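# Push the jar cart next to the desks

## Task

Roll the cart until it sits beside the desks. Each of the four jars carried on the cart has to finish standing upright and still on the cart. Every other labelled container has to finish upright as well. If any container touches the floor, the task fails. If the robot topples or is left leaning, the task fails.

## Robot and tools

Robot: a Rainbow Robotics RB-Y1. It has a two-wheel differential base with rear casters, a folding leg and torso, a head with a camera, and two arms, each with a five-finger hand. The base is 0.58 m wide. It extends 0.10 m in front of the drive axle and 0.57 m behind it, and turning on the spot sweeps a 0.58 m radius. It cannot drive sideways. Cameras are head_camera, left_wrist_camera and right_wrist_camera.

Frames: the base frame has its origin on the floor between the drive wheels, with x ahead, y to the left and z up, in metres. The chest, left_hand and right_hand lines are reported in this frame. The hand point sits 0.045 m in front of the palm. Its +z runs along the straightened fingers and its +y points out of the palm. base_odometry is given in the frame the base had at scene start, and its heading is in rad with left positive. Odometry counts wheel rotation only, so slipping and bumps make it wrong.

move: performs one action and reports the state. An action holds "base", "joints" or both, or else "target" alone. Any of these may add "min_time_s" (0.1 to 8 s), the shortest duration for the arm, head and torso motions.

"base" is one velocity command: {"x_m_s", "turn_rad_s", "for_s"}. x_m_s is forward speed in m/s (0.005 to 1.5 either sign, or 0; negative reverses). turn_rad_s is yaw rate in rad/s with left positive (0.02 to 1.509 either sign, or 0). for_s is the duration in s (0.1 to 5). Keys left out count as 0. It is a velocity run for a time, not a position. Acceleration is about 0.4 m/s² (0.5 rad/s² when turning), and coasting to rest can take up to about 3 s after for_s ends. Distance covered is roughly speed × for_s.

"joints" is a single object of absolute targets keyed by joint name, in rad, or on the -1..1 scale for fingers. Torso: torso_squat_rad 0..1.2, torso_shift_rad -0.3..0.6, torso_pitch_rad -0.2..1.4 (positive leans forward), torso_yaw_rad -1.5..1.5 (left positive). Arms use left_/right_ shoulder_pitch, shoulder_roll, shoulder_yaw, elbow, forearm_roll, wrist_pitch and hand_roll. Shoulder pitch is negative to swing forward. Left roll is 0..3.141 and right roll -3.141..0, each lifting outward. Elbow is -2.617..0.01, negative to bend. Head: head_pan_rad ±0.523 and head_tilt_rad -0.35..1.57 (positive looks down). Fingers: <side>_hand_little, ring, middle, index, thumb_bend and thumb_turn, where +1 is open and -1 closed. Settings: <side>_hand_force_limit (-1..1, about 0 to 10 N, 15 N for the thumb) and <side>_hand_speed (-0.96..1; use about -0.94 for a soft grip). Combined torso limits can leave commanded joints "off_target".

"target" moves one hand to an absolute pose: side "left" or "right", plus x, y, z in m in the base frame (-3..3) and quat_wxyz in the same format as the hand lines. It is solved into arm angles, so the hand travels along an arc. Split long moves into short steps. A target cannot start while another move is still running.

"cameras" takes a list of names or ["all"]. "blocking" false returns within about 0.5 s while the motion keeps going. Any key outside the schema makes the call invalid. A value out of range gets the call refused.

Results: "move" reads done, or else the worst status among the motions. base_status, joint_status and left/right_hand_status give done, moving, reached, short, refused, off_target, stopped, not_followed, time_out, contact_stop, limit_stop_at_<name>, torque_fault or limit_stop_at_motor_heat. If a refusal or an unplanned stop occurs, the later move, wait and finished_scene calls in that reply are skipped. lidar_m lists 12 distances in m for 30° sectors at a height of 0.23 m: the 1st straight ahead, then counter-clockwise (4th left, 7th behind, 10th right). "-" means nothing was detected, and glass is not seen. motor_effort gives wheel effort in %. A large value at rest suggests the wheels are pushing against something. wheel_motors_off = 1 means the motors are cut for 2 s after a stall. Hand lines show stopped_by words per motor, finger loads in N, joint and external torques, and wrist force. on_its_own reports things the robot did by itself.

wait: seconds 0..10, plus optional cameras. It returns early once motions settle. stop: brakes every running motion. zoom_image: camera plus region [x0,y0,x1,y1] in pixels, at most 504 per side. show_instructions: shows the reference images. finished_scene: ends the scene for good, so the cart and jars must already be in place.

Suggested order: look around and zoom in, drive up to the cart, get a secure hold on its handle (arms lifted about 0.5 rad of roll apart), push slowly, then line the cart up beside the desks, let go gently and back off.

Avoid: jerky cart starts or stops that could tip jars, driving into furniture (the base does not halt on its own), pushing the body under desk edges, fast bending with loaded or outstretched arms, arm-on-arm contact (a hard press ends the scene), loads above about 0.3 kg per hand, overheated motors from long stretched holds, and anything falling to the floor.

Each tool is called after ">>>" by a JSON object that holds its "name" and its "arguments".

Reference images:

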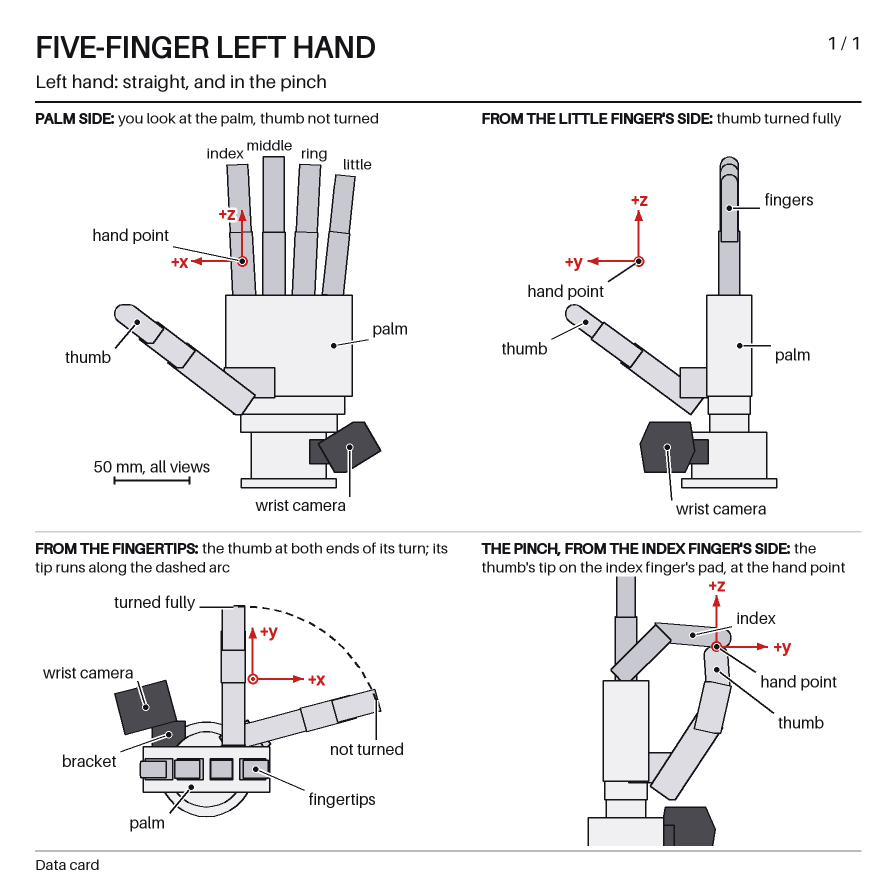

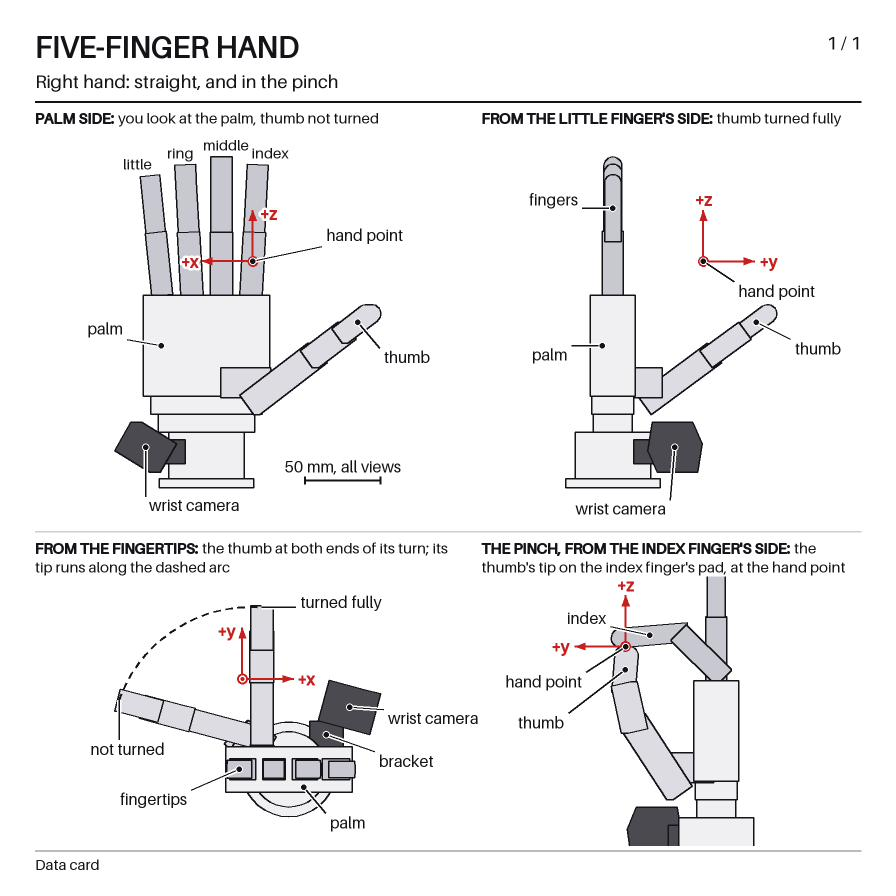

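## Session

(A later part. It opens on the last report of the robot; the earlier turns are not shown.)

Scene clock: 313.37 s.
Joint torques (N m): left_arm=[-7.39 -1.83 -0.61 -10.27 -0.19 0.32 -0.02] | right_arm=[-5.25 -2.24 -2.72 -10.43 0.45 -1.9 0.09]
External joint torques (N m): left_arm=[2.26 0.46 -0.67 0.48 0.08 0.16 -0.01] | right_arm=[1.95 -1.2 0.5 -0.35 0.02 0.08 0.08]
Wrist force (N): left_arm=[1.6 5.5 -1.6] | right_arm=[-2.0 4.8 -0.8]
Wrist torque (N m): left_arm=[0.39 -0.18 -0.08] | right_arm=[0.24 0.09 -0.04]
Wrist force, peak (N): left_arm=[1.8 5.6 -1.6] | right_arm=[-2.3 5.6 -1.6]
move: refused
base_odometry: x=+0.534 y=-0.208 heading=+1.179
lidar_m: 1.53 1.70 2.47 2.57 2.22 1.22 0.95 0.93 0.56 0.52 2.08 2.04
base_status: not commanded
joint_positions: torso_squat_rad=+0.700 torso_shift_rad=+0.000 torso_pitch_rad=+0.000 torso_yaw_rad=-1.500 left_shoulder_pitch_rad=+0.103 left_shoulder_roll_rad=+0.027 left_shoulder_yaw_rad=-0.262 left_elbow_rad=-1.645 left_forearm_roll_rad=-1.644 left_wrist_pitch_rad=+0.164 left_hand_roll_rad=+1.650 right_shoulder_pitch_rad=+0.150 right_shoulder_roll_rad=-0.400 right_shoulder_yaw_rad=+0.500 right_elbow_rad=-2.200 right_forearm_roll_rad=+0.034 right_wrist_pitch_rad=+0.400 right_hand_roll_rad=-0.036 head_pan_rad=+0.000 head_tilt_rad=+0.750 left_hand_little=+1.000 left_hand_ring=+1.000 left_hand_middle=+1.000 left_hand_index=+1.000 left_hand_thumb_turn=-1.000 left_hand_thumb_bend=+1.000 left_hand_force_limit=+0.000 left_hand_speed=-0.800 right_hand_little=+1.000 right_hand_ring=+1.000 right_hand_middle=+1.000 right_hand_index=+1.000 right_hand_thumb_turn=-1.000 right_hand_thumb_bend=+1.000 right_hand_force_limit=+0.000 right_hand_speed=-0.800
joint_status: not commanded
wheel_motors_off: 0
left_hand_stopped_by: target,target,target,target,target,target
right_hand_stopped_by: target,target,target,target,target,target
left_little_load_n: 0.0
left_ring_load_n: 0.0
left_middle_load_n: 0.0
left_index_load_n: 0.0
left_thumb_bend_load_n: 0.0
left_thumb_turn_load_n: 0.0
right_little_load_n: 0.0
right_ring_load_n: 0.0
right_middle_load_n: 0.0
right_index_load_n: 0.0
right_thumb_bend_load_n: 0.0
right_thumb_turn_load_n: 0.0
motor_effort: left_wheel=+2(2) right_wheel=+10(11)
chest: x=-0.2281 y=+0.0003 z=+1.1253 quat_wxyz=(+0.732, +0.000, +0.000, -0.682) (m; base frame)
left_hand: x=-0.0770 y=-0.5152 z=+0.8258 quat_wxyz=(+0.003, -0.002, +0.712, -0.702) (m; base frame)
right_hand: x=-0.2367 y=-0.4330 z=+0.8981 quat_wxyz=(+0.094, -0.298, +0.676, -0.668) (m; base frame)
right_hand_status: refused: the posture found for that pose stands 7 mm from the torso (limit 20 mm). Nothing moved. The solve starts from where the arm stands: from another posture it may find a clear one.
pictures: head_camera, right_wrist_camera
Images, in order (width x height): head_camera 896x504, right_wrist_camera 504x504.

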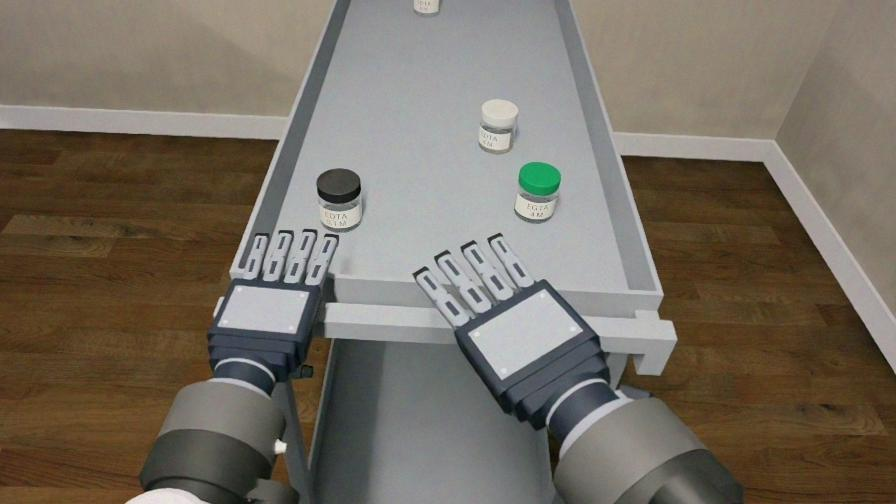

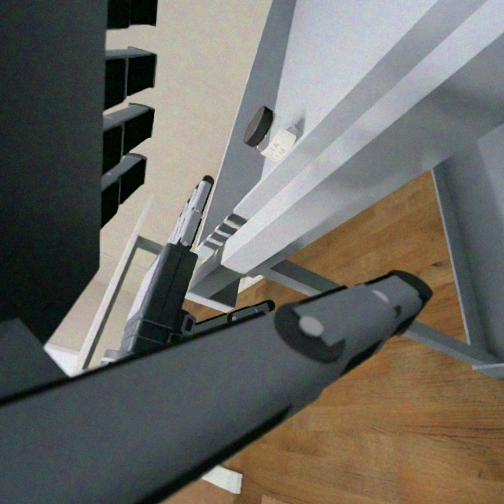

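>>> {"name": "move", "arguments": {"target": {"side": "right", "x": -0.31, "y": -0.48, "z": 0.94, "quat_wxyz": [0.1081, -0.1081, 0.6989, -0.6989]}, "min_time_s": 3, "cameras": ["head_camera", "right_wrist_camera"]}}

Scene clock: 321.57 s.
Joint torques (N m): left_arm=[-7.94 -2.2 -1.11 -10.36 -0.31 0.38 0.04] | right_arm=[-4.6 -0.37 -3.34 -10.99 -0.04 -2.65 -0.23]
External joint torques (N m): left_arm=[1.72 0.09 -1.17 0.4 -0.04 0.21 0.05] | right_arm=[2.59 0.9 -1.07 -0.82 -0.37 -0.61 -0.24]
Wrist force (N): left_arm=[1.7 5.5 -1.4] | right_arm=[-0.3 5.6 -1.9]
Wrist torque (N m): left_arm=[0.38 -0.19 -0.08] | right_arm=[0.44 -0.03 -0.10]
Wrist force, peak (N): left_arm=[1.7 5.8 -1.5] | right_arm=[-0.1 5.8 -2.6]
move: done
base_odometry: x=+0.534 y=-0.208 heading=+1.179
lidar_m: 1.54 1.69 2.45 2.57 2.21 1.22 0.95 0.93 0.55 0.53 2.08 2.04
base_status: not commanded
joint_positions: torso_squat_rad=+0.700 torso_shift_rad=+0.000 torso_pitch_rad=+0.000 torso_yaw_rad=-1.500 left_shoulder_pitch_rad=+0.103 left_shoulder_roll_rad=+0.027 left_shoulder_yaw_rad=-0.262 left_elbow_rad=-1.645 left_forearm_roll_rad=-1.644 left_wrist_pitch_rad=+0.164 left_hand_roll_rad=+1.650 right_shoulder_pitch_rad=+0.211 right_shoulder_roll_rad=-0.252 right_shoulder_yaw_rad=+0.258 right_elbow_rad=-2.210 right_forearm_roll_rad=+0.001 right_wrist_pitch_rad=+0.377 right_hand_roll_rad=-0.194 head_pan_rad=+0.000 head_tilt_rad=+0.750 left_hand_little=+1.000 left_hand_ring=+1.000 left_hand_middle=+1.000 left_hand_index=+1.000 left_hand_thumb_turn=-1.000 left_hand_thumb_bend=+1.000 left_hand_force_limit=+0.000 left_hand_speed=-0.800 right_hand_little=+1.000 right_hand_ring=+1.000 right_hand_middle=+1.000 right_hand_index=+1.000 right_hand_thumb_turn=-1.000 right_hand_thumb_bend=+1.000 right_hand_force_limit=+0.000 right_hand_speed=-0.800
joint_status: all done
wheel_motors_off: 0
left_hand_stopped_by: target,target,target,target,target,target
right_hand_stopped_by: target,target,target,target,target,target
left_little_load_n: 0.0
left_ring_load_n: -0.5
left_middle_load_n: 0.0
left_index_load_n: 0.0
left_thumb_bend_load_n: 0.0
left_thumb_turn_load_n: 0.0
right_little_load_n: 0.0
right_ring_load_n: 0.0
right_middle_load_n: 0.0
right_index_load_n: 0.0
right_thumb_bend_load_n: 0.5
right_thumb_turn_load_n: 0.0
motor_effort: left_wheel=+2(3) right_wheel=+11(12)
chest: x=-0.2281 y=+0.0003 z=+1.1253 quat_wxyz=(+0.732, +0.000, +0.000, -0.682) (m; base frame)
left_hand: x=-0.0770 y=-0.5152 z=+0.8258 quat_wxyz=(+0.003, -0.002, +0.712, -0.702) (m; base frame)
right_hand: x=-0.3099 y=-0.4800 z=+0.9400 quat_wxyz=(+0.108, -0.108, +0.699, -0.699) (m; base frame)
right_hand_status: reached (checked arc, planned for 3.0 s): 0 mm and 0.0 deg off.
pictures: head_camera, right_wrist_camera
Images, in order (width x height): head_camera 896x504, right_wrist_camera 504x504.

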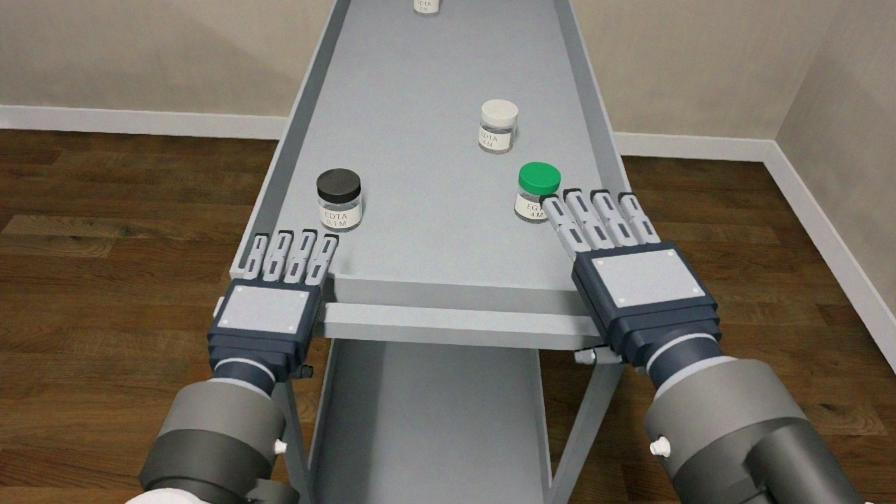

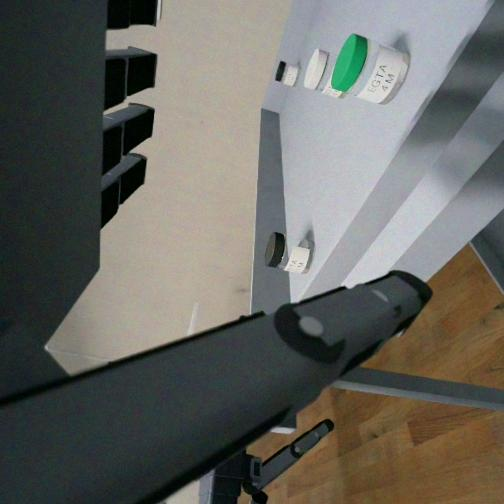

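>>> {"name": "move", "arguments": {"target": {"side": "right", "x": -0.302, "y": -0.505, "z": 0.88, "quat_wxyz": [0.1081, -0.1081, 0.6989, -0.6989]}, "min_time_s": 2, "cameras": ["right_wrist_camera"]}}

>>> {"name": "move", "arguments": {"target": {"side": "right", "x": -0.302, "y": -0.508, "z": 0.83, "quat_wxyz": [0.1081, -0.1081, 0.6989, -0.6989]}, "min_time_s": 2, "cameras": ["head_camera", "right_wrist_camera"]}}

Scene clock: 329.33 s.
Joint torques (N m): left_arm=[-7.96 -1.76 -1.22 -10.23 -0.23 0.38 -0.07] | right_arm=[-4.85 -0.47 -3.24 -10.98 -0.16 -2.54 -0.22]
External joint torques (N m): left_arm=[1.7 0.53 -1.28 0.52 0.03 0.22 -0.07] | right_arm=[2.34 0.79 -0.97 -0.8 -0.49 -0.5 -0.23]
Wrist force (N): left_arm=[1.7 5.6 -1.4] | right_arm=[-0.4 5.4 -1.6]
Wrist torque (N m): left_arm=[0.39 -0.20 -0.07] | right_arm=[0.38 0.01 -0.16]
Wrist force, peak (N): left_arm=[1.9 5.7 -1.6] | right_arm=[0.0 6.5 -2.1]
move: refused
base_odometry: x=+0.534 y=-0.208 heading=+1.179
lidar_m: 1.52 1.69 2.47 2.56 2.24 1.22 0.95 0.94 0.55 0.53 2.06 2.05
base_status: not commanded
joint_positions: torso_squat_rad=+0.700 torso_shift_rad=+0.000 torso_pitch_rad=+0.000 torso_yaw_rad=-1.500 left_shoulder_pitch_rad=+0.103 left_shoulder_roll_rad=+0.027 left_shoulder_yaw_rad=-0.262 left_elbow_rad=-1.645 left_forearm_roll_rad=-1.644 left_wrist_pitch_rad=+0.164 left_hand_roll_rad=+1.650 right_shoulder_pitch_rad=+0.211 right_shoulder_roll_rad=-0.252 right_shoulder_yaw_rad=+0.258 right_elbow_rad=-2.210 right_forearm_roll_rad=+0.001 right_wrist_pitch_rad=+0.377 right_hand_roll_rad=-0.194 head_pan_rad=+0.000 head_tilt_rad=+0.750 left_hand_little=+1.000 left_hand_ring=+1.000 left_hand_middle=+1.000 left_hand_index=+1.000 left_hand_thumb_turn=-1.000 left_hand_thumb_bend=+1.000 left_hand_force_limit=+0.000 left_hand_speed=-0.800 right_hand_little=+1.000 right_hand_ring=+1.000 right_hand_middle=+1.000 right_hand_index=+1.000 right_hand_thumb_turn=-1.000 right_hand_thumb_bend=+1.000 right_hand_force_limit=+0.000 right_hand_speed=-0.800
joint_status: not commanded
wheel_motors_off: 0
left_hand_stopped_by: target,target,target,target,target,target
right_hand_stopped_by: target,target,target,target,target,target
left_little_load_n: 0.0
left_ring_load_n: 0.0
left_middle_load_n: 0.0
left_index_load_n: 0.0
left_thumb_bend_load_n: 0.0
left_thumb_turn_load_n: 0.0
right_little_load_n: 0.0
right_ring_load_n: 0.0
right_middle_load_n: -0.5
right_index_load_n: 0.0
right_thumb_bend_load_n: 0.0
right_thumb_turn_load_n: 0.0
motor_effort: left_wheel=+2(2) right_wheel=+11(12)
chest: x=-0.2281 y=+0.0003 z=+1.1253 quat_wxyz=(+0.732, +0.000, +0.000, -0.682) (m; base frame)
left_hand: x=-0.0770 y=-0.5152 z=+0.8258 quat_wxyz=(+0.003, -0.002, +0.712, -0.702) (m; base frame)
right_hand: x=-0.3099 y=-0.4800 z=+0.9400 quat_wxyz=(+0.108, -0.108, +0.699, -0.699) (m; base frame)
right_hand_status: refused: the posture found for that pose stands 13 mm from the torso (limit 20 mm). Nothing moved. The solve starts from where the arm stands: from another posture it may find a clear one.
pictures: right_wrist_camera
Images, in order (width x height): right_wrist_camera 504x504.

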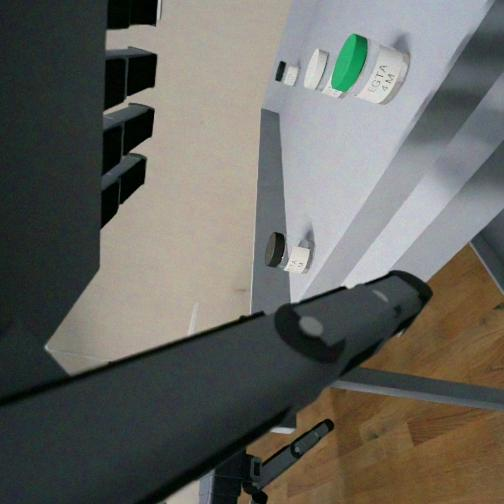

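not run: a stop that you did not command came earlier in this reply.

>>> {"name": "move", "arguments": {"target": {"side": "right", "x": -0.308, "y": -0.503, "z": 0.88, "quat_wxyz": [0.1428, -0.1428, 0.6925, -0.6925]}, "min_time_s": 2, "cameras": ["right_wrist_camera"]}}

>>> {"name": "move", "arguments": {"target": {"side": "right", "x": -0.308, "y": -0.505, "z": 0.83, "quat_wxyz": [0.1428, -0.1428, 0.6925, -0.6925]}, "min_time_s": 2, "cameras": ["head_camera", "right_wrist_camera"]}}

Scene clock: 335.97 s.
Joint torques (N m): left_arm=[-7.37 -1.88 -1.35 -10.4 -0.24 0.26 -0.03] | right_arm=[-8.74 -4.41 -2.82 -9.15 0 -2.59 -0.2]
External joint torques (N m): left_arm=[2.28 0.4 -1.41 0.35 0.02 0.1 -0.03] | right_arm=[0.34 -1.02 1.26 0.83 -0.24 -0.57 -0.21]
Wrist force (N): left_arm=[1.6 5.7 -1.4] | right_arm=[0.0 5.7 -1.4]
Wrist torque (N m): left_arm=[0.41 -0.17 -0.09] | right_arm=[0.37 -0.08 -0.11]
Wrist force, peak (N): left_arm=[1.8 5.7 -1.5] | right_arm=[0.5 6.4 -1.2]
move: done
base_odometry: x=+0.534 y=-0.208 heading=+1.179
lidar_m: 1.52 1.68 2.46 2.57 2.23 1.21 0.95 0.93 0.55 0.52 2.09 2.04
base_status: not commanded
joint_positions: torso_squat_rad=+0.700 torso_shift_rad=+0.000 torso_pitch_rad=+0.000 torso_yaw_rad=-1.500 left_shoulder_pitch_rad=+0.103 left_shoulder_roll_rad=+0.027 left_shoulder_yaw_rad=-0.262 left_elbow_rad=-1.645 left_forearm_roll_rad=-1.644 left_wrist_pitch_rad=+0.164 left_hand_roll_rad=+1.650 right_shoulder_pitch_rad=+0.106 right_shoulder_roll_rad=-0.387 right_shoulder_yaw_rad=+0.303 right_elbow_rad=-1.894 right_forearm_roll_rad=-0.111 right_wrist_pitch_rad=+0.099 right_hand_roll_rad=-0.226 head_pan_rad=+0.000 head_tilt_rad=+0.750 left_hand_little=+1.000 left_hand_ring=+1.000 left_hand_middle=+1.000 left_hand_index=+1.000 left_hand_thumb_turn=-1.000 left_hand_thumb_bend=+1.000 left_hand_force_limit=+0.000 left_hand_speed=-0.800 right_hand_little=+1.000 right_hand_ring=+1.000 right_hand_middle=+1.000 right_hand_index=+1.000 right_hand_thumb_turn=-1.000 right_hand_thumb_bend=+1.000 right_hand_force_limit=+0.000 right_hand_speed=-0.800
joint_status: all done
wheel_motors_off: 0
left_hand_stopped_by: target,target,target,target,target,target
right_hand_stopped_by: target,target,target,target,target,target
left_little_load_n: -0.5
left_ring_load_n: 0.0
left_middle_load_n: 0.0
left_index_load_n: 0.0
left_thumb_bend_load_n: 0.0
left_thumb_turn_load_n: 0.0
right_little_load_n: 0.0
right_ring_load_n: 0.0
right_middle_load_n: 0.0
right_index_load_n: 0.0
right_thumb_bend_load_n: 0.0
right_thumb_turn_load_n: 0.0
motor_effort: left_wheel=+2(3) right_wheel=+11(12)
chest: x=-0.2281 y=+0.0003 z=+1.1253 quat_wxyz=(+0.732, +0.000, +0.000, -0.682) (m; base frame)
left_hand: x=-0.0770 y=-0.5152 z=+0.8258 quat_wxyz=(+0.003, -0.002, +0.712, -0.702) (m; base frame)
right_hand: x=-0.3082 y=-0.5030 z=+0.8801 quat_wxyz=(+0.142, -0.143, +0.693, -0.692) (m; base frame)
right_hand_status: reached (checked arc, planned for 2.0 s): 0 mm and 0.1 deg off.
pictures: right_wrist_camera
Images, in order (width x height): right_wrist_camera 504x504.

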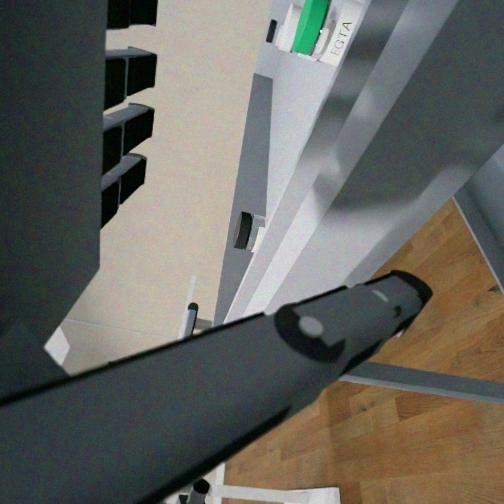

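Scene clock: 338.30 s.
Joint torques (N m): left_arm=[-7.37 -2.23 -0.65 -10.29 -0.13 0.43 -0.1] | right_arm=[-9.21 -2.53 -2.4 -9.03 0.65 -2.51 0.32]
External joint torques (N m): left_arm=[2.29 0.06 -0.72 0.46 0.13 0.27 -0.09] | right_arm=[0 0.59 1.31 0.85 0.49 -0.48 0.31]
Wrist force (N): left_arm=[1.6 5.6 -1.5] | right_arm=[-0.2 5.2 -1.0]
Wrist torque (N m): left_arm=[0.41 -0.18 -0.08] | right_arm=[0.30 -0.09 0.07]
Wrist force, peak (N): left_arm=[1.6 5.8 -1.5] | right_arm=[-0.8 6.0 -1.7]
move: done
base_odometry: x=+0.534 y=-0.208 heading=+1.179
lidar_m: 1.54 1.69 2.47 2.55 2.22 1.22 0.95 0.94 0.56 0.52 2.09 2.06
base_status: not commanded
joint_positions: torso_squat_rad=+0.700 torso_shift_rad=+0.000 torso_pitch_rad=+0.000 torso_yaw_rad=-1.500 left_shoulder_pitch_rad=+0.103 left_shoulder_roll_rad=+0.027 left_shoulder_yaw_rad=-0.262 left_elbow_rad=-1.645 left_forearm_roll_rad=-1.644 left_wrist_pitch_rad=+0.164 left_hand_roll_rad=+1.650 right_shoulder_pitch_rad=+0.092 right_shoulder_roll_rad=-0.351 right_shoulder_yaw_rad=+0.328 right_elbow_rad=-1.689 right_forearm_roll_rad=-0.093 right_wrist_pitch_rad=-0.080 right_hand_roll_rad=-0.209 head_pan_rad=+0.000 head_tilt_rad=+0.750 left_hand_little=+1.000 left_hand_ring=+1.000 left_hand_middle=+1.000 left_hand_index=+1.000 left_hand_thumb_turn=-1.000 left_hand_thumb_bend=+1.000 left_hand_force_limit=+0.000 left_hand_speed=-0.800 right_hand_little=+1.000 right_hand_ring=+1.000 right_hand_middle=+1.000 right_hand_index=+1.000 right_hand_thumb_turn=-1.000 right_hand_thumb_bend=+1.000 right_hand_force_limit=+0.000 right_hand_speed=-0.800
joint_status: all done
wheel_motors_off: 0
left_hand_stopped_by: target,target,target,target,target,target
right_hand_stopped_by: target,target,target,target,target,target
left_little_load_n: 0.0
left_ring_load_n: 0.0
left_middle_load_n: 0.0
left_index_load_n: 0.0
left_thumb_bend_load_n: 0.0
left_thumb_turn_load_n: 0.0
right_little_load_n: 0.0
right_ring_load_n: 0.0
right_middle_load_n: 0.0
right_index_load_n: 0.0
right_thumb_bend_load_n: 0.0
right_thumb_turn_load_n: 0.0
motor_effort: left_wheel=+2(3) right_wheel=+11(12)
chest: x=-0.2281 y=+0.0003 z=+1.1253 quat_wxyz=(+0.732, +0.000, +0.000, -0.682) (m; base frame)
left_hand: x=-0.0770 y=-0.5152 z=+0.8258 quat_wxyz=(+0.003, -0.002, +0.712, -0.702) (m; base frame)
right_hand: x=-0.3083 y=-0.5046 z=+0.8302 quat_wxyz=(+0.142, -0.143, +0.693, -0.692) (m; base frame)
right_hand_status: reached (checked arc, planned for 2.0 s): 1 mm and 0.2 deg off.
pictures: head_camera, right_wrist_camera
Images, in order (width x height): head_camera 896x504, right_wrist_camera 504x504.

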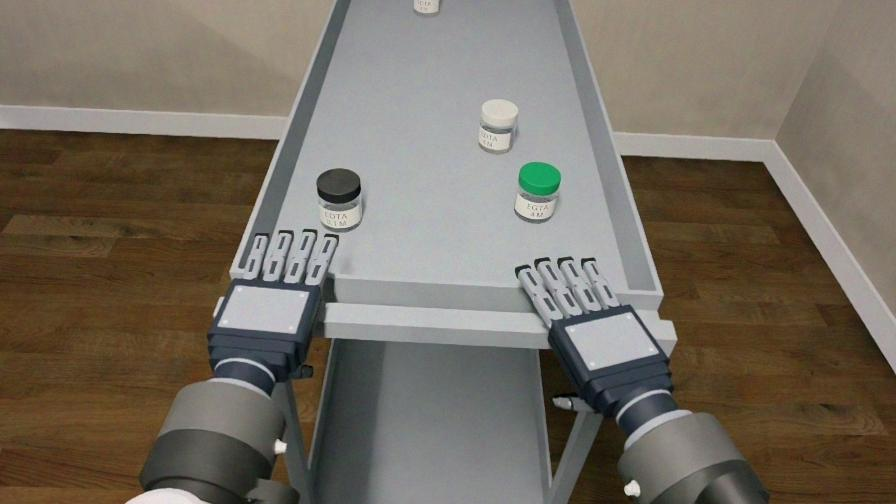

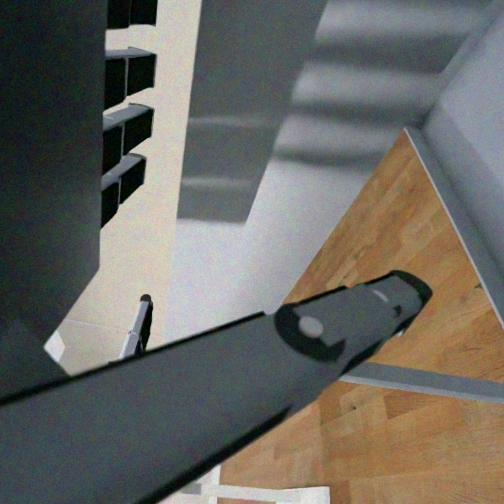

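>>> {"name": "move", "arguments": {"target": {"side": "left", "x": -0.077, "y": -0.533, "z": 0.825, "quat_wxyz": [0.0025, -0.0025, 0.7071, -0.7071]}, "min_time_s": 1.5}}

>>> {"name": "move", "arguments": {"target": {"side": "right", "x": -0.308, "y": -0.527, "z": 0.825, "quat_wxyz": [0.1428, -0.1428, 0.6925, -0.6925]}, "min_time_s": 1.5, "cameras": ["head_camera", "right_wrist_camera"]}}

Scene clock: 345.30 s.
Joint torques (N m): left_arm=[-11.95 -1.29 -0.49 -10.17 -0.49 0.5 0.15] | right_arm=[-8.84 -2.31 -2.85 -9.18 0.62 -2.7 0.29]
External joint torques (N m): left_arm=[-1.15 0.53 -1.07 0.53 -0.14 0.13 0.16] | right_arm=[0.36 0.8 0.87 0.69 0.46 -0.66 0.28]
Wrist force (N): left_arm=[1.7 5.6 -1.6] | right_arm=[0.7 5.4 -1.8]
Wrist torque (N m): left_arm=[0.41 -0.19 -0.09] | right_arm=[0.37 -0.15 0.14]
Wrist force, peak (N): left_arm=[1.8 5.8 -1.6] | right_arm=[-0.6 6.4 -1.4]
move: done
base_odometry: x=+0.534 y=-0.208 heading=+1.179
lidar_m: 1.51 1.68 2.46 2.56 2.23 1.22 0.96 0.94 0.54 0.53 2.08 2.04
base_status: not commanded
joint_positions: torso_squat_rad=+0.700 torso_shift_rad=+0.000 torso_pitch_rad=+0.000 torso_yaw_rad=-1.500 left_shoulder_pitch_rad=+0.027 left_shoulder_roll_rad=+0.055 left_shoulder_yaw_rad=-0.276 left_elbow_rad=-1.568 left_forearm_roll_rad=-1.698 left_wrist_pitch_rad=+0.207 left_hand_roll_rad=+1.749 right_shoulder_pitch_rad=+0.092 right_shoulder_roll_rad=-0.351 right_shoulder_yaw_rad=+0.328 right_elbow_rad=-1.689 right_forearm_roll_rad=-0.093 right_wrist_pitch_rad=-0.080 right_hand_roll_rad=-0.209 head_pan_rad=+0.000 head_tilt_rad=+0.750 left_hand_little=+1.000 left_hand_ring=+1.000 left_hand_middle=+1.000 left_hand_index=+1.000 left_hand_thumb_turn=-1.000 left_hand_thumb_bend=+1.000 left_hand_force_limit=+0.000 left_hand_speed=-0.800 right_hand_little=+1.000 right_hand_ring=+1.000 right_hand_middle=+1.000 right_hand_index=+1.000 right_hand_thumb_turn=-1.000 right_hand_thumb_bend=+1.000 right_hand_force_limit=+0.000 right_hand_speed=-0.800
joint_status: all done
wheel_motors_off: 0
left_hand_stopped_by: target,target,target,target,target,target
right_hand_stopped_by: target,target,target,target,target,target
left_little_load_n: -0.5
left_ring_load_n: -0.5
left_middle_load_n: 0.0
left_index_load_n: 0.0
left_thumb_bend_load_n: 0.0
left_thumb_turn_load_n: 0.0
right_little_load_n: 0.0
right_ring_load_n: 0.0
right_middle_load_n: 0.0
right_index_load_n: 0.0
right_thumb_bend_load_n: 0.0
right_thumb_turn_load_n: 0.0
motor_effort: left_wheel=+2(3) right_wheel=+10(12)
chest: x=-0.2281 y=+0.0003 z=+1.1253 quat_wxyz=(+0.732, +0.000, +0.000, -0.682) (m; base frame)
left_hand: x=-0.0768 y=-0.5329 z=+0.8254 quat_wxyz=(+0.003, -0.003, +0.709, -0.705) (m; base frame)
left_hand_status: reached (checked arc, planned for 1.5 s): 0 mm and 0.3 deg off.
right_hand: x=-0.3083 y=-0.5046 z=+0.8302 quat_wxyz=(+0.142, -0.143, +0.693, -0.692) (m; base frame)
pictures: none

Scene clock: 347.13 s.
Joint torques (N m): left_arm=[-11.37 -1.32 -0.9 -10.25 -0.51 0.67 0.25] | right_arm=[-10.5 -2.55 -2.96 -8.91 -0.34 -2.44 -0.26]
External joint torques (N m): left_arm=[-0.56 0.51 -1.48 0.45 -0.15 0.29 0.26] | right_arm=[0.14 0.89 0.98 0.83 -0.48 -0.41 -0.27]
Wrist force (N): left_arm=[1.5 5.7 -1.5] | right_arm=[0.3 5.2 -1.6]
Wrist torque (N m): left_arm=[0.43 -0.16 -0.11] | right_arm=[0.33 -0.11 -0.10]
Wrist force, peak (N): left_arm=[1.7 5.7 -1.8] | right_arm=[0.1 6.2 -1.9]
move: done
base_odometry: x=+0.534 y=-0.208 heading=+1.179
lidar_m: 1.52 1.68 2.47 2.57 2.22 1.20 0.94 0.93 0.55 0.53 2.08 2.04
base_status: not commanded
joint_positions: torso_squat_rad=+0.700 torso_shift_rad=+0.000 torso_pitch_rad=+0.000 torso_yaw_rad=-1.500 left_shoulder_pitch_rad=+0.027 left_shoulder_roll_rad=+0.055 left_shoulder_yaw_rad=-0.276 left_elbow_rad=-1.568 left_forearm_roll_rad=-1.698 left_wrist_pitch_rad=+0.207 left_hand_roll_rad=+1.749 right_shoulder_pitch_rad=+0.009 right_shoulder_roll_rad=-0.348 right_shoulder_yaw_rad=+0.329 right_elbow_rad=-1.581 right_forearm_roll_rad=-0.103 right_wrist_pitch_rad=-0.111 right_hand_roll_rad=-0.223 head_pan_rad=+0.000 head_tilt_rad=+0.750 left_hand_little=+1.000 left_hand_ring=+1.000 left_hand_middle=+1.000 left_hand_index=+1.000 left_hand_thumb_turn=-1.000 left_hand_thumb_bend=+1.000 left_hand_force_limit=+0.000 left_hand_speed=-0.800 right_hand_little=+1.000 right_hand_ring=+1.000 right_hand_middle=+1.000 right_hand_index=+1.000 right_hand_thumb_turn=-1.000 right_hand_thumb_bend=+1.000 right_hand_force_limit=+0.000 right_hand_speed=-0.800
joint_status: all done
wheel_motors_off: 0
left_hand_stopped_by: target,target,target,target,target,target
right_hand_stopped_by: target,target,target,target,target,target
left_little_load_n: 0.0
left_ring_load_n: 0.0
left_middle_load_n: 0.0
left_index_load_n: 0.0
left_thumb_bend_load_n: 0.0
left_thumb_turn_load_n: 0.0
right_little_load_n: 0.0
right_ring_load_n: 0.0
right_middle_load_n: 0.0
right_index_load_n: 0.0
right_thumb_bend_load_n: 0.0
right_thumb_turn_load_n: 0.0
motor_effort: left_wheel=+3(3) right_wheel=+11(12)
chest: x=-0.2281 y=+0.0003 z=+1.1253 quat_wxyz=(+0.732, +0.000, +0.000, -0.682) (m; base frame)
left_hand: x=-0.0768 y=-0.5329 z=+0.8254 quat_wxyz=(+0.003, -0.002, +0.709, -0.705) (m; base frame)
right_hand: x=-0.3083 y=-0.5269 z=+0.8250 quat_wxyz=(+0.142, -0.143, +0.693, -0.692) (m; base frame)
right_hand_status: reached (checked arc, planned for 1.5 s): 0 mm and 0.0 deg off.
pictures: head_camera, right_wrist_camera
Images, in order (width x height): head_camera 896x504, right_wrist_camera 504x504.

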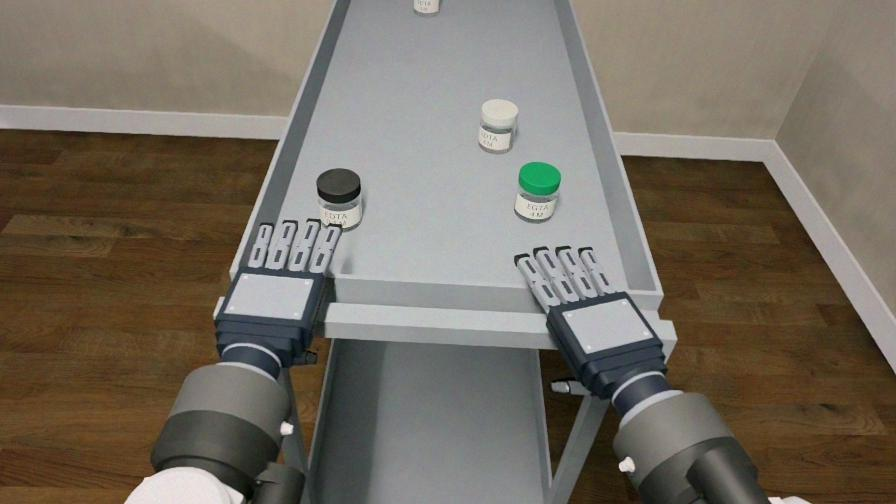

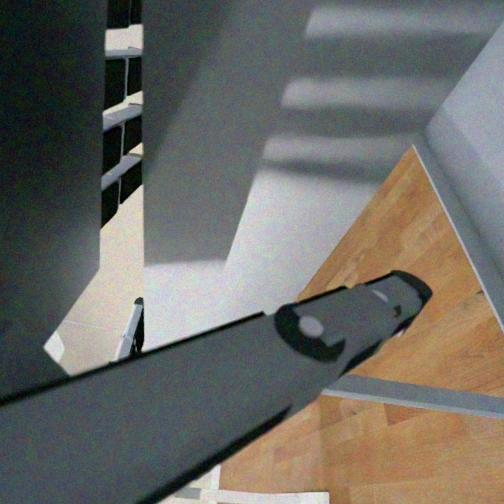

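>>> {"name": "move", "arguments": {"joints": {"left_hand_force_limit": -0.2, "right_hand_force_limit": -0.2, "left_hand_speed": -0.9, "right_hand_speed": -0.9, "left_hand_index": -0.3, "left_hand_middle": -0.3, "left_hand_ring": -0.3, "left_hand_little": -0.3, "right_hand_index": -0.3, "right_hand_middle": -0.3, "right_hand_ring": -0.3, "right_hand_little": -0.3}, "cameras": ["head_camera", "right_wrist_camera", "left_wrist_camera"]}}

Scene clock: 354.47 s.
Joint torques (N m): left_arm=[-8.34 -1.14 -0.65 -9.35 0.14 0.46 0] | right_arm=[-6.33 -2.78 -2.49 -7.54 -0.14 -1.12 -0.17]
External joint torques (N m): left_arm=[2.47 0.68 -1.23 1.35 0.5 0.09 0.01] | right_arm=[4.32 0.65 1.46 2.2 -0.28 0.9 -0.18]
Wrist force (N): left_arm=[1.3 2.0 2.1] | right_arm=[0.5 3.9 -0.4]
Wrist torque (N m): left_arm=[0.37 0.08 0.10] | right_arm=[0.50 -0.13 -0.17]
Wrist force, peak (N): left_arm=[1.6 5.8 -1.7] | right_arm=[0.6 6.8 -1.9]
move: off_target
base_odometry: x=+0.534 y=-0.208 heading=+1.179
lidar_m: 1.52 1.68 2.46 2.57 2.22 1.22 0.95 0.94 0.56 0.52 2.08 2.06
base_status: not commanded
joint_positions: torso_squat_rad=+0.700 torso_shift_rad=+0.000 torso_pitch_rad=+0.000 torso_yaw_rad=-1.500 left_shoulder_pitch_rad=+0.026 left_shoulder_roll_rad=+0.055 left_shoulder_yaw_rad=-0.276 left_elbow_rad=-1.568 left_forearm_roll_rad=-1.698 left_wrist_pitch_rad=+0.207 left_hand_roll_rad=+1.749 right_shoulder_pitch_rad=+0.008 right_shoulder_roll_rad=-0.348 right_shoulder_yaw_rad=+0.329 right_elbow_rad=-1.582 right_forearm_roll_rad=-0.103 right_wrist_pitch_rad=-0.111 right_hand_roll_rad=-0.223 head_pan_rad=+0.000 head_tilt_rad=+0.750 left_hand_little=+0.228 left_hand_ring=+0.265 left_hand_middle=+0.293 left_hand_index=+0.331 left_hand_thumb_turn=-1.000 left_hand_thumb_bend=+1.000 left_hand_force_limit=-0.200 left_hand_speed=-0.900 right_hand_little=+0.396 right_hand_ring=+0.526 right_hand_middle=+0.611 right_hand_index=+0.685 right_hand_thumb_turn=-1.000 right_hand_thumb_bend=+1.000 right_hand_force_limit=-0.200 right_hand_speed=-0.900
joint_status: left_hand_little off_target (ended at +0.228, target -0.300); left_hand_ring off_target (ended at +0.265, target -0.300); left_hand_middle off_target (ended at +0.293, target -0.300); left_hand_index off_target (ended at +0.331, target -0.300); right_hand_little off_target (ended at +0.396, target -0.300); right_hand_ring off_target (ended at +0.526, target -0.300); right_hand_middle off_target (ended at +0.611, target -0.300); right_hand_index off_target (ended at +0.685, target -0.300); the others done
wheel_motors_off: 0
left_hand_stopped_by: force,force,force,force,target,target
right_hand_stopped_by: force,force,force,force,target,target
left_little_load_n: 4.0
left_ring_load_n: 1.0
left_middle_load_n: 0.0
left_index_load_n: 0.0
left_thumb_bend_load_n: 0.0
left_thumb_turn_load_n: 0.0
right_little_load_n: 2.0
right_ring_load_n: 0.5
right_middle_load_n: 0.0
right_index_load_n: 0.0
right_thumb_bend_load_n: 0.0
right_thumb_turn_load_n: 0.0
motor_effort: left_wheel=+3(3) right_wheel=+10(12)
chest: x=-0.2281 y=+0.0003 z=+1.1253 quat_wxyz=(+0.732, +0.000, +0.000, -0.682) (m; base frame)
left_hand: x=-0.0769 y=-0.5332 z=+0.8259 quat_wxyz=(+0.003, -0.002, +0.709, -0.706) (m; base frame)
right_hand: x=-0.3079 y=-0.5273 z=+0.8258 quat_wxyz=(+0.143, -0.143, +0.692, -0.693) (m; base frame)
pictures: head_camera, left_wrist_camera, right_wrist_camera
Images, in order (width x height): head_camera 896x504, left_wrist_camera 504x504, right_wrist_camera 504x504.

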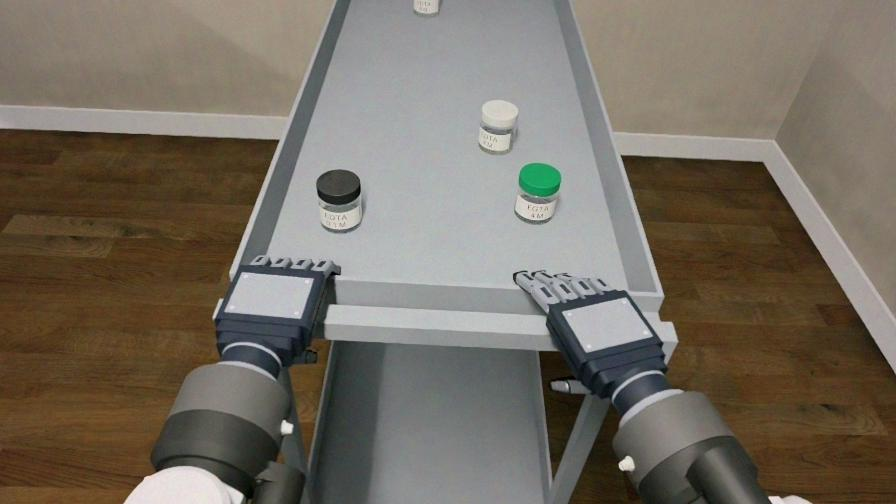

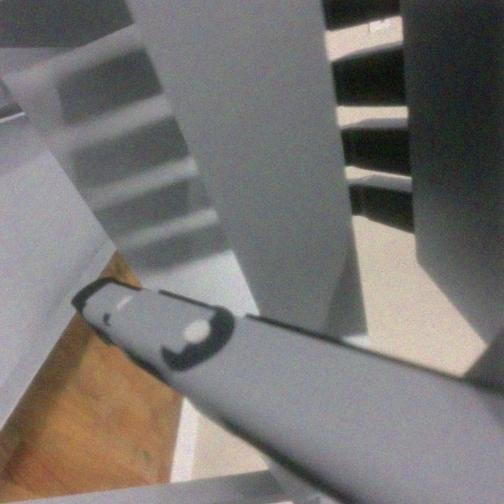

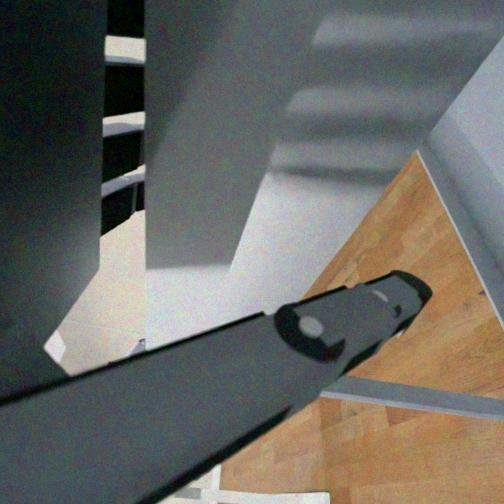

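>>> {"name": "move", "arguments": {"joints": {"left_hand_thumb_bend": -0.6, "right_hand_thumb_bend": -0.6}, "cameras": ["head_camera", "right_wrist_camera", "left_wrist_camera"]}}

Scene clock: 365.20 s.
Joint torques (N m): left_arm=[-8.51 -1.63 -0.34 -9.39 0.18 0.54 0.16] | right_arm=[-7.37 -2.72 -2.63 -8.8 -0.03 -1.47 -0.26]
External joint torques (N m): left_arm=[2.31 0.2 -0.92 1.31 0.54 0.16 0.17] | right_arm=[3.28 0.72 1.32 0.94 -0.17 0.56 -0.27]
Wrist force (N): left_arm=[1.3 4.5 0.1] | right_arm=[1.5 5.9 -0.2]
Wrist torque (N m): left_arm=[0.86 0.18 0.32] | right_arm=[0.88 -0.38 -0.28]
Wrist force, peak (N): left_arm=[1.5 5.5 0.6] | right_arm=[1.0 6.7 -0.3]
move: off_target
base_odometry: x=+0.534 y=-0.208 heading=+1.179
lidar_m: 1.53 1.67 2.46 2.57 2.22 1.23 0.96 0.93 0.55 0.53 2.08 2.05
base_status: not commanded
joint_positions: torso_squat_rad=+0.700 torso_shift_rad=+0.000 torso_pitch_rad=+0.000 torso_yaw_rad=-1.500 left_shoulder_pitch_rad=+0.026 left_shoulder_roll_rad=+0.055 left_shoulder_yaw_rad=-0.276 left_elbow_rad=-1.568 left_forearm_roll_rad=-1.698 left_wrist_pitch_rad=+0.207 left_hand_roll_rad=+1.749 right_shoulder_pitch_rad=+0.008 right_shoulder_roll_rad=-0.348 right_shoulder_yaw_rad=+0.329 right_elbow_rad=-1.581 right_forearm_roll_rad=-0.103 right_wrist_pitch_rad=-0.111 right_hand_roll_rad=-0.223 head_pan_rad=+0.000 head_tilt_rad=+0.750 left_hand_little=+0.228 left_hand_ring=+0.266 left_hand_middle=+0.294 left_hand_index=+0.331 left_hand_thumb_turn=-1.000 left_hand_thumb_bend=+0.462 left_hand_force_limit=-0.200 left_hand_speed=-0.900 right_hand_little=+0.396 right_hand_ring=+0.527 right_hand_middle=+0.611 right_hand_index=+0.685 right_hand_thumb_turn=-1.000 right_hand_thumb_bend=+0.030 right_hand_force_limit=-0.200 right_hand_speed=-0.900
joint_status: left_hand_thumb_bend off_target (ended at +0.462, target -0.600); right_hand_thumb_bend off_target (ended at +0.030, target -0.600)
wheel_motors_off: 0
left_hand_stopped_by: force,force,force,force,force,target
right_hand_stopped_by: force,force,force,force,force,target
left_little_load_n: 7.0
left_ring_load_n: 3.5
left_middle_load_n: 1.0
left_index_load_n: 0.0
left_thumb_bend_load_n: 6.0
left_thumb_turn_load_n: 1.5
right_little_load_n: 5.0
right_ring_load_n: 3.0
right_middle_load_n: 1.5
right_index_load_n: 0.0
right_thumb_bend_load_n: 6.0
right_thumb_turn_load_n: 1.5
motor_effort: left_wheel=+2(3) right_wheel=+11(12)
chest: x=-0.2281 y=+0.0003 z=+1.1253 quat_wxyz=(+0.732, +0.000, +0.000, -0.682) (m; base frame)
left_hand: x=-0.0769 y=-0.5332 z=+0.8259 quat_wxyz=(+0.003, -0.002, +0.709, -0.706) (m; base frame)
right_hand: x=-0.3080 y=-0.5272 z=+0.8256 quat_wxyz=(+0.143, -0.143, +0.692, -0.693) (m; base frame)
pictures: head_camera, left_wrist_camera, right_wrist_camera
Images, in order (width x height): head_camera 896x504, left_wrist_camera 504x504, right_wrist_camera 504x504.

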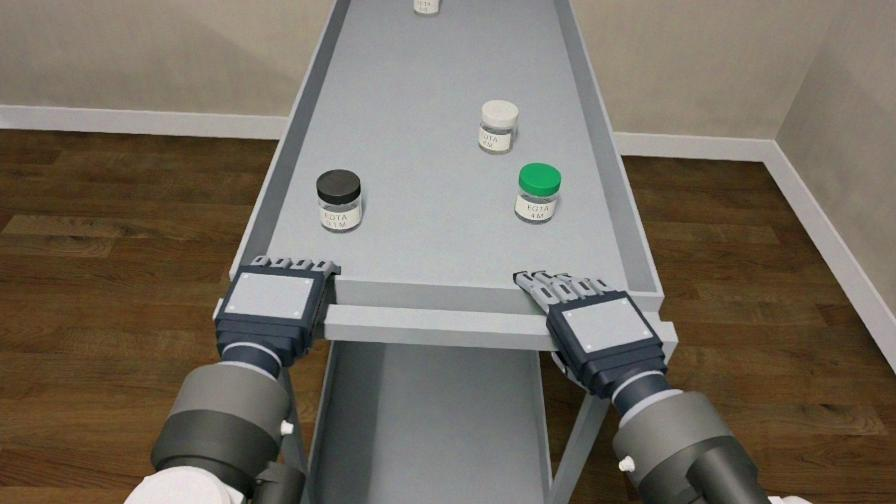

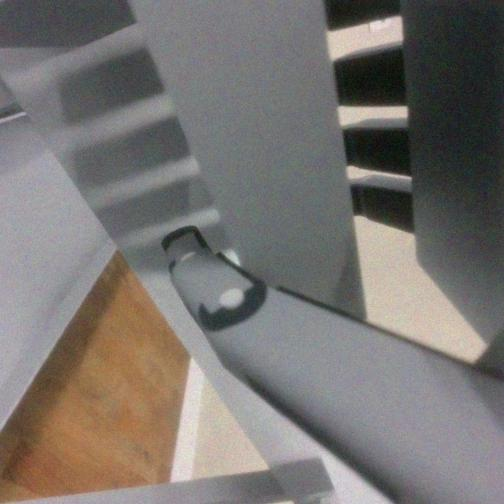

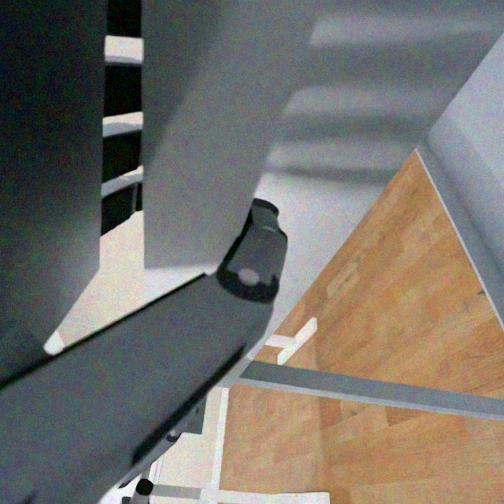

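>>> {"name": "move", "arguments": {"joints": {"left_hand_force_limit": 0.3, "right_hand_force_limit": 0.3, "left_hand_index": -0.35, "left_hand_middle": -0.35, "left_hand_ring": -0.35, "left_hand_little": -0.35, "right_hand_index": -0.35, "right_hand_middle": -0.35, "right_hand_ring": -0.35, "right_hand_little": -0.35, "left_hand_thumb_bend": -0.65, "right_hand_thumb_bend": -0.65}, "cameras": []}}

>>> {"name": "move", "arguments": {"base": {"x_m_s": 0.08, "for_s": 1.25}, "cameras": ["head_camera", "left_wrist_camera"]}}

Scene clock: 370.27 s.
Joint torques (N m): left_arm=[-8.43 -1.76 -0.5 -9.25 0.34 0.4 0.15] | right_arm=[-7.02 -2.74 -2.99 -8.28 -0.13 -0.84 -0.18]
External joint torques (N m): left_arm=[2.39 0.06 -1.08 1.45 0.7 0.03 0.15] | right_arm=[3.63 0.7 0.96 1.46 -0.27 1.18 -0.19]
Wrist force (N): left_arm=[1.5 3.3 1.2] | right_arm=[0.1 2.6 0.1]
Wrist torque (N m): left_arm=[1.07 0.02 0.03] | right_arm=[1.30 -0.28 -0.24]
Wrist force, peak (N): left_arm=[1.4 4.9 0.1] | right_arm=[1.0 6.7 0.5]
move: off_target
base_odometry: x=+0.534 y=-0.208 heading=+1.179
lidar_m: 1.53 1.69 2.47 2.57 2.22 1.22 0.95 0.93 0.55 0.53 2.07 2.05
base_status: not commanded
joint_positions: torso_squat_rad=+0.700 torso_shift_rad=+0.000 torso_pitch_rad=+0.000 torso_yaw_rad=-1.500 left_shoulder_pitch_rad=+0.026 left_shoulder_roll_rad=+0.055 left_shoulder_yaw_rad=-0.276 left_elbow_rad=-1.568 left_forearm_roll_rad=-1.698 left_wrist_pitch_rad=+0.207 left_hand_roll_rad=+1.749 right_shoulder_pitch_rad=+0.008 right_shoulder_roll_rad=-0.348 right_shoulder_yaw_rad=+0.329 right_elbow_rad=-1.581 right_forearm_roll_rad=-0.103 right_wrist_pitch_rad=-0.111 right_hand_roll_rad=-0.223 head_pan_rad=+0.000 head_tilt_rad=+0.750 left_hand_little=+0.228 left_hand_ring=+0.249 left_hand_middle=+0.269 left_hand_index=+0.287 left_hand_thumb_turn=-1.000 left_hand_thumb_bend=+0.456 left_hand_force_limit=+0.300 left_hand_speed=-0.900 right_hand_little=+0.380 right_hand_ring=+0.501 right_hand_middle=+0.586 right_hand_index=+0.651 right_hand_thumb_turn=-1.000 right_hand_thumb_bend=+0.028 right_hand_force_limit=+0.300 right_hand_speed=-0.900
joint_status: left_hand_little off_target (ended at +0.228, target -0.350); left_hand_ring off_target (ended at +0.249, target -0.350); left_hand_middle off_target (ended at +0.269, target -0.350); left_hand_index off_target (ended at +0.287, target -0.350); left_hand_thumb_bend off_target (ended at +0.456, target -0.650); right_hand_little off_target (ended at +0.380, target -0.350); right_hand_ring off_target (ended at +0.501, target -0.350); right_hand_middle off_target (ended at +0.586, target -0.350); right_hand_index off_target (ended at +0.651, target -0.350); right_hand_thumb_bend off_target (ended at +0.028, target -0.650); the others done
wheel_motors_off: 0
left_hand_stopped_by: force,force,force,force,force,target
right_hand_stopped_by: force,force,force,force,force,target
left_little_load_n: 1.5
left_ring_load_n: 5.5
left_middle_load_n: 8.0
left_index_load_n: 8.5
left_thumb_bend_load_n: 11.5
left_thumb_turn_load_n: 2.0
right_little_load_n: 4.0
right_ring_load_n: 6.5
right_middle_load_n: 6.0
right_index_load_n: 6.0
right_thumb_bend_load_n: 11.5
right_thumb_turn_load_n: 3.0
motor_effort: left_wheel=+2(3) right_wheel=+11(12)
chest: x=-0.2281 y=+0.0003 z=+1.1253 quat_wxyz=(+0.732, +0.000, +0.000, -0.682) (m; base frame)
left_hand: x=-0.0769 y=-0.5332 z=+0.8259 quat_wxyz=(+0.003, -0.002, +0.709, -0.706) (m; base frame)
right_hand: x=-0.3080 y=-0.5272 z=+0.8257 quat_wxyz=(+0.143, -0.143, +0.692, -0.693) (m; base frame)
pictures: none
No camera images: "cameras" was empty.

Scene clock: 372.07 s.
Joint torques (N m): left_arm=[-9.23 -1.94 1.91 -9.4 0.07 0.71 0.12] | right_arm=[-9.48 -4.05 -3.78 -9.39 0.09 -1.96 -0.01]
External joint torques (N m): left_arm=[1.58 -0.11 1.34 1.3 0.43 0.34 0.13] | right_arm=[1.16 -0.61 0.17 0.35 -0.05 0.07 -0.02]
Wrist force (N): left_arm=[2.9 5.0 -4.0] | right_arm=[-0.7 7.4 -0.2]
Wrist torque (N m): left_arm=[0.97 -0.09 -0.02] | right_arm=[1.17 0.00 0.08]
Wrist force, peak (N): left_arm=[5.5 7.4 8.5] | right_arm=[-1.4 10.3 6.7]
move: done
base_odometry: x=+0.573 y=-0.114 heading=+1.179
lidar_m: 1.42 1.60 2.40 2.57 2.27 1.29 1.05 1.02 0.55 0.52 2.07 1.96
base_status: done (sent for 1.27 of 1.27 s)
joint_positions: torso_squat_rad=+0.700 torso_shift_rad=+0.000 torso_pitch_rad=+0.000 torso_yaw_rad=-1.500 left_shoulder_pitch_rad=+0.026 left_shoulder_roll_rad=+0.055 left_shoulder_yaw_rad=-0.277 left_elbow_rad=-1.568 left_forearm_roll_rad=-1.698 left_wrist_pitch_rad=+0.207 left_hand_roll_rad=+1.749 right_shoulder_pitch_rad=+0.009 right_shoulder_roll_rad=-0.348 right_shoulder_yaw_rad=+0.329 right_elbow_rad=-1.581 right_forearm_roll_rad=-0.103 right_wrist_pitch_rad=-0.111 right_hand_roll_rad=-0.223 head_pan_rad=+0.000 head_tilt_rad=+0.750 left_hand_little=+0.228 left_hand_ring=+0.249 left_hand_middle=+0.269 left_hand_index=+0.287 left_hand_thumb_turn=-1.000 left_hand_thumb_bend=+0.456 left_hand_force_limit=+0.300 left_hand_speed=-0.900 right_hand_little=+0.379 right_hand_ring=+0.501 right_hand_middle=+0.586 right_hand_index=+0.651 right_hand_thumb_turn=-1.000 right_hand_thumb_bend=+0.028 right_hand_force_limit=+0.300 right_hand_speed=-0.900
joint_status: not commanded
wheel_motors_off: 0
left_hand_stopped_by: force,force,force,force,force,target
right_hand_stopped_by: force,force,force,force,force,target
left_little_load_n: 2.0
left_ring_load_n: 4.5
left_middle_load_n: 5.0
left_index_load_n: 5.5
left_thumb_bend_load_n: 10.0
left_thumb_turn_load_n: 3.0
right_little_load_n: 0.0
right_ring_load_n: 2.0
right_middle_load_n: 4.0
right_index_load_n: 6.5
right_thumb_bend_load_n: 7.5
right_thumb_turn_load_n: 3.5
motor_effort: left_wheel=+7(19) right_wheel=-8(33)
chest: x=-0.2280 y=+0.0003 z=+1.1253 quat_wxyz=(+0.732, +0.000, +0.000, -0.682) (m; base frame)
left_hand: x=-0.0771 y=-0.5331 z=+0.8257 quat_wxyz=(+0.003, -0.002, +0.709, -0.705) (m; base frame)
right_hand: x=-0.3079 y=-0.5270 z=+0.8252 quat_wxyz=(+0.143, -0.143, +0.693, -0.693) (m; base frame)
pictures: head_camera, left_wrist_camera
Images, in order (width x height): head_camera 896x504, left_wrist_camera 504x504.

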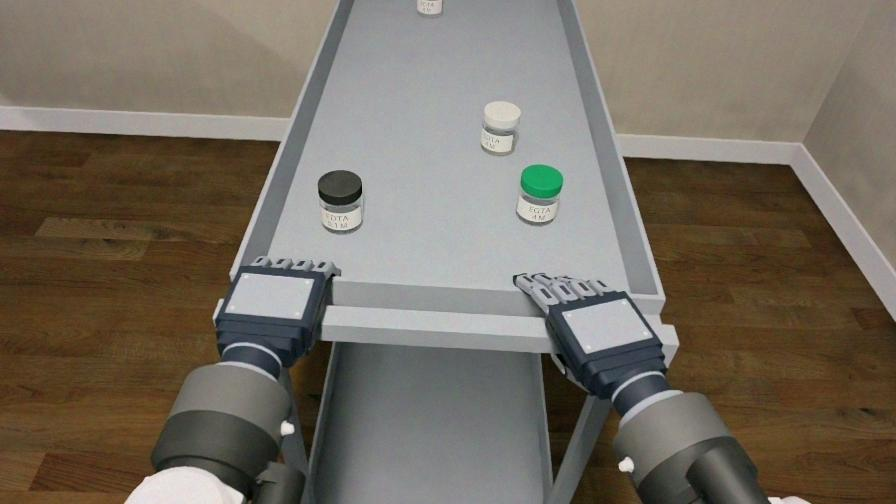

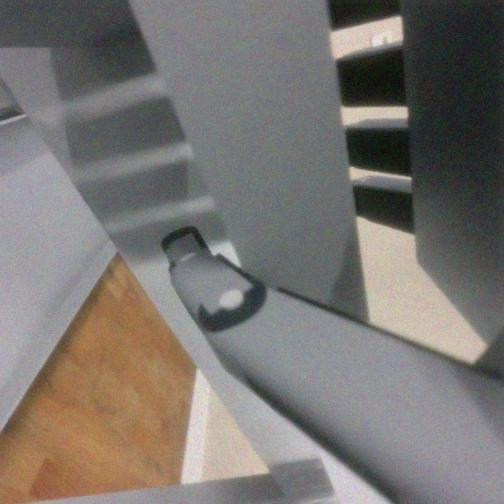

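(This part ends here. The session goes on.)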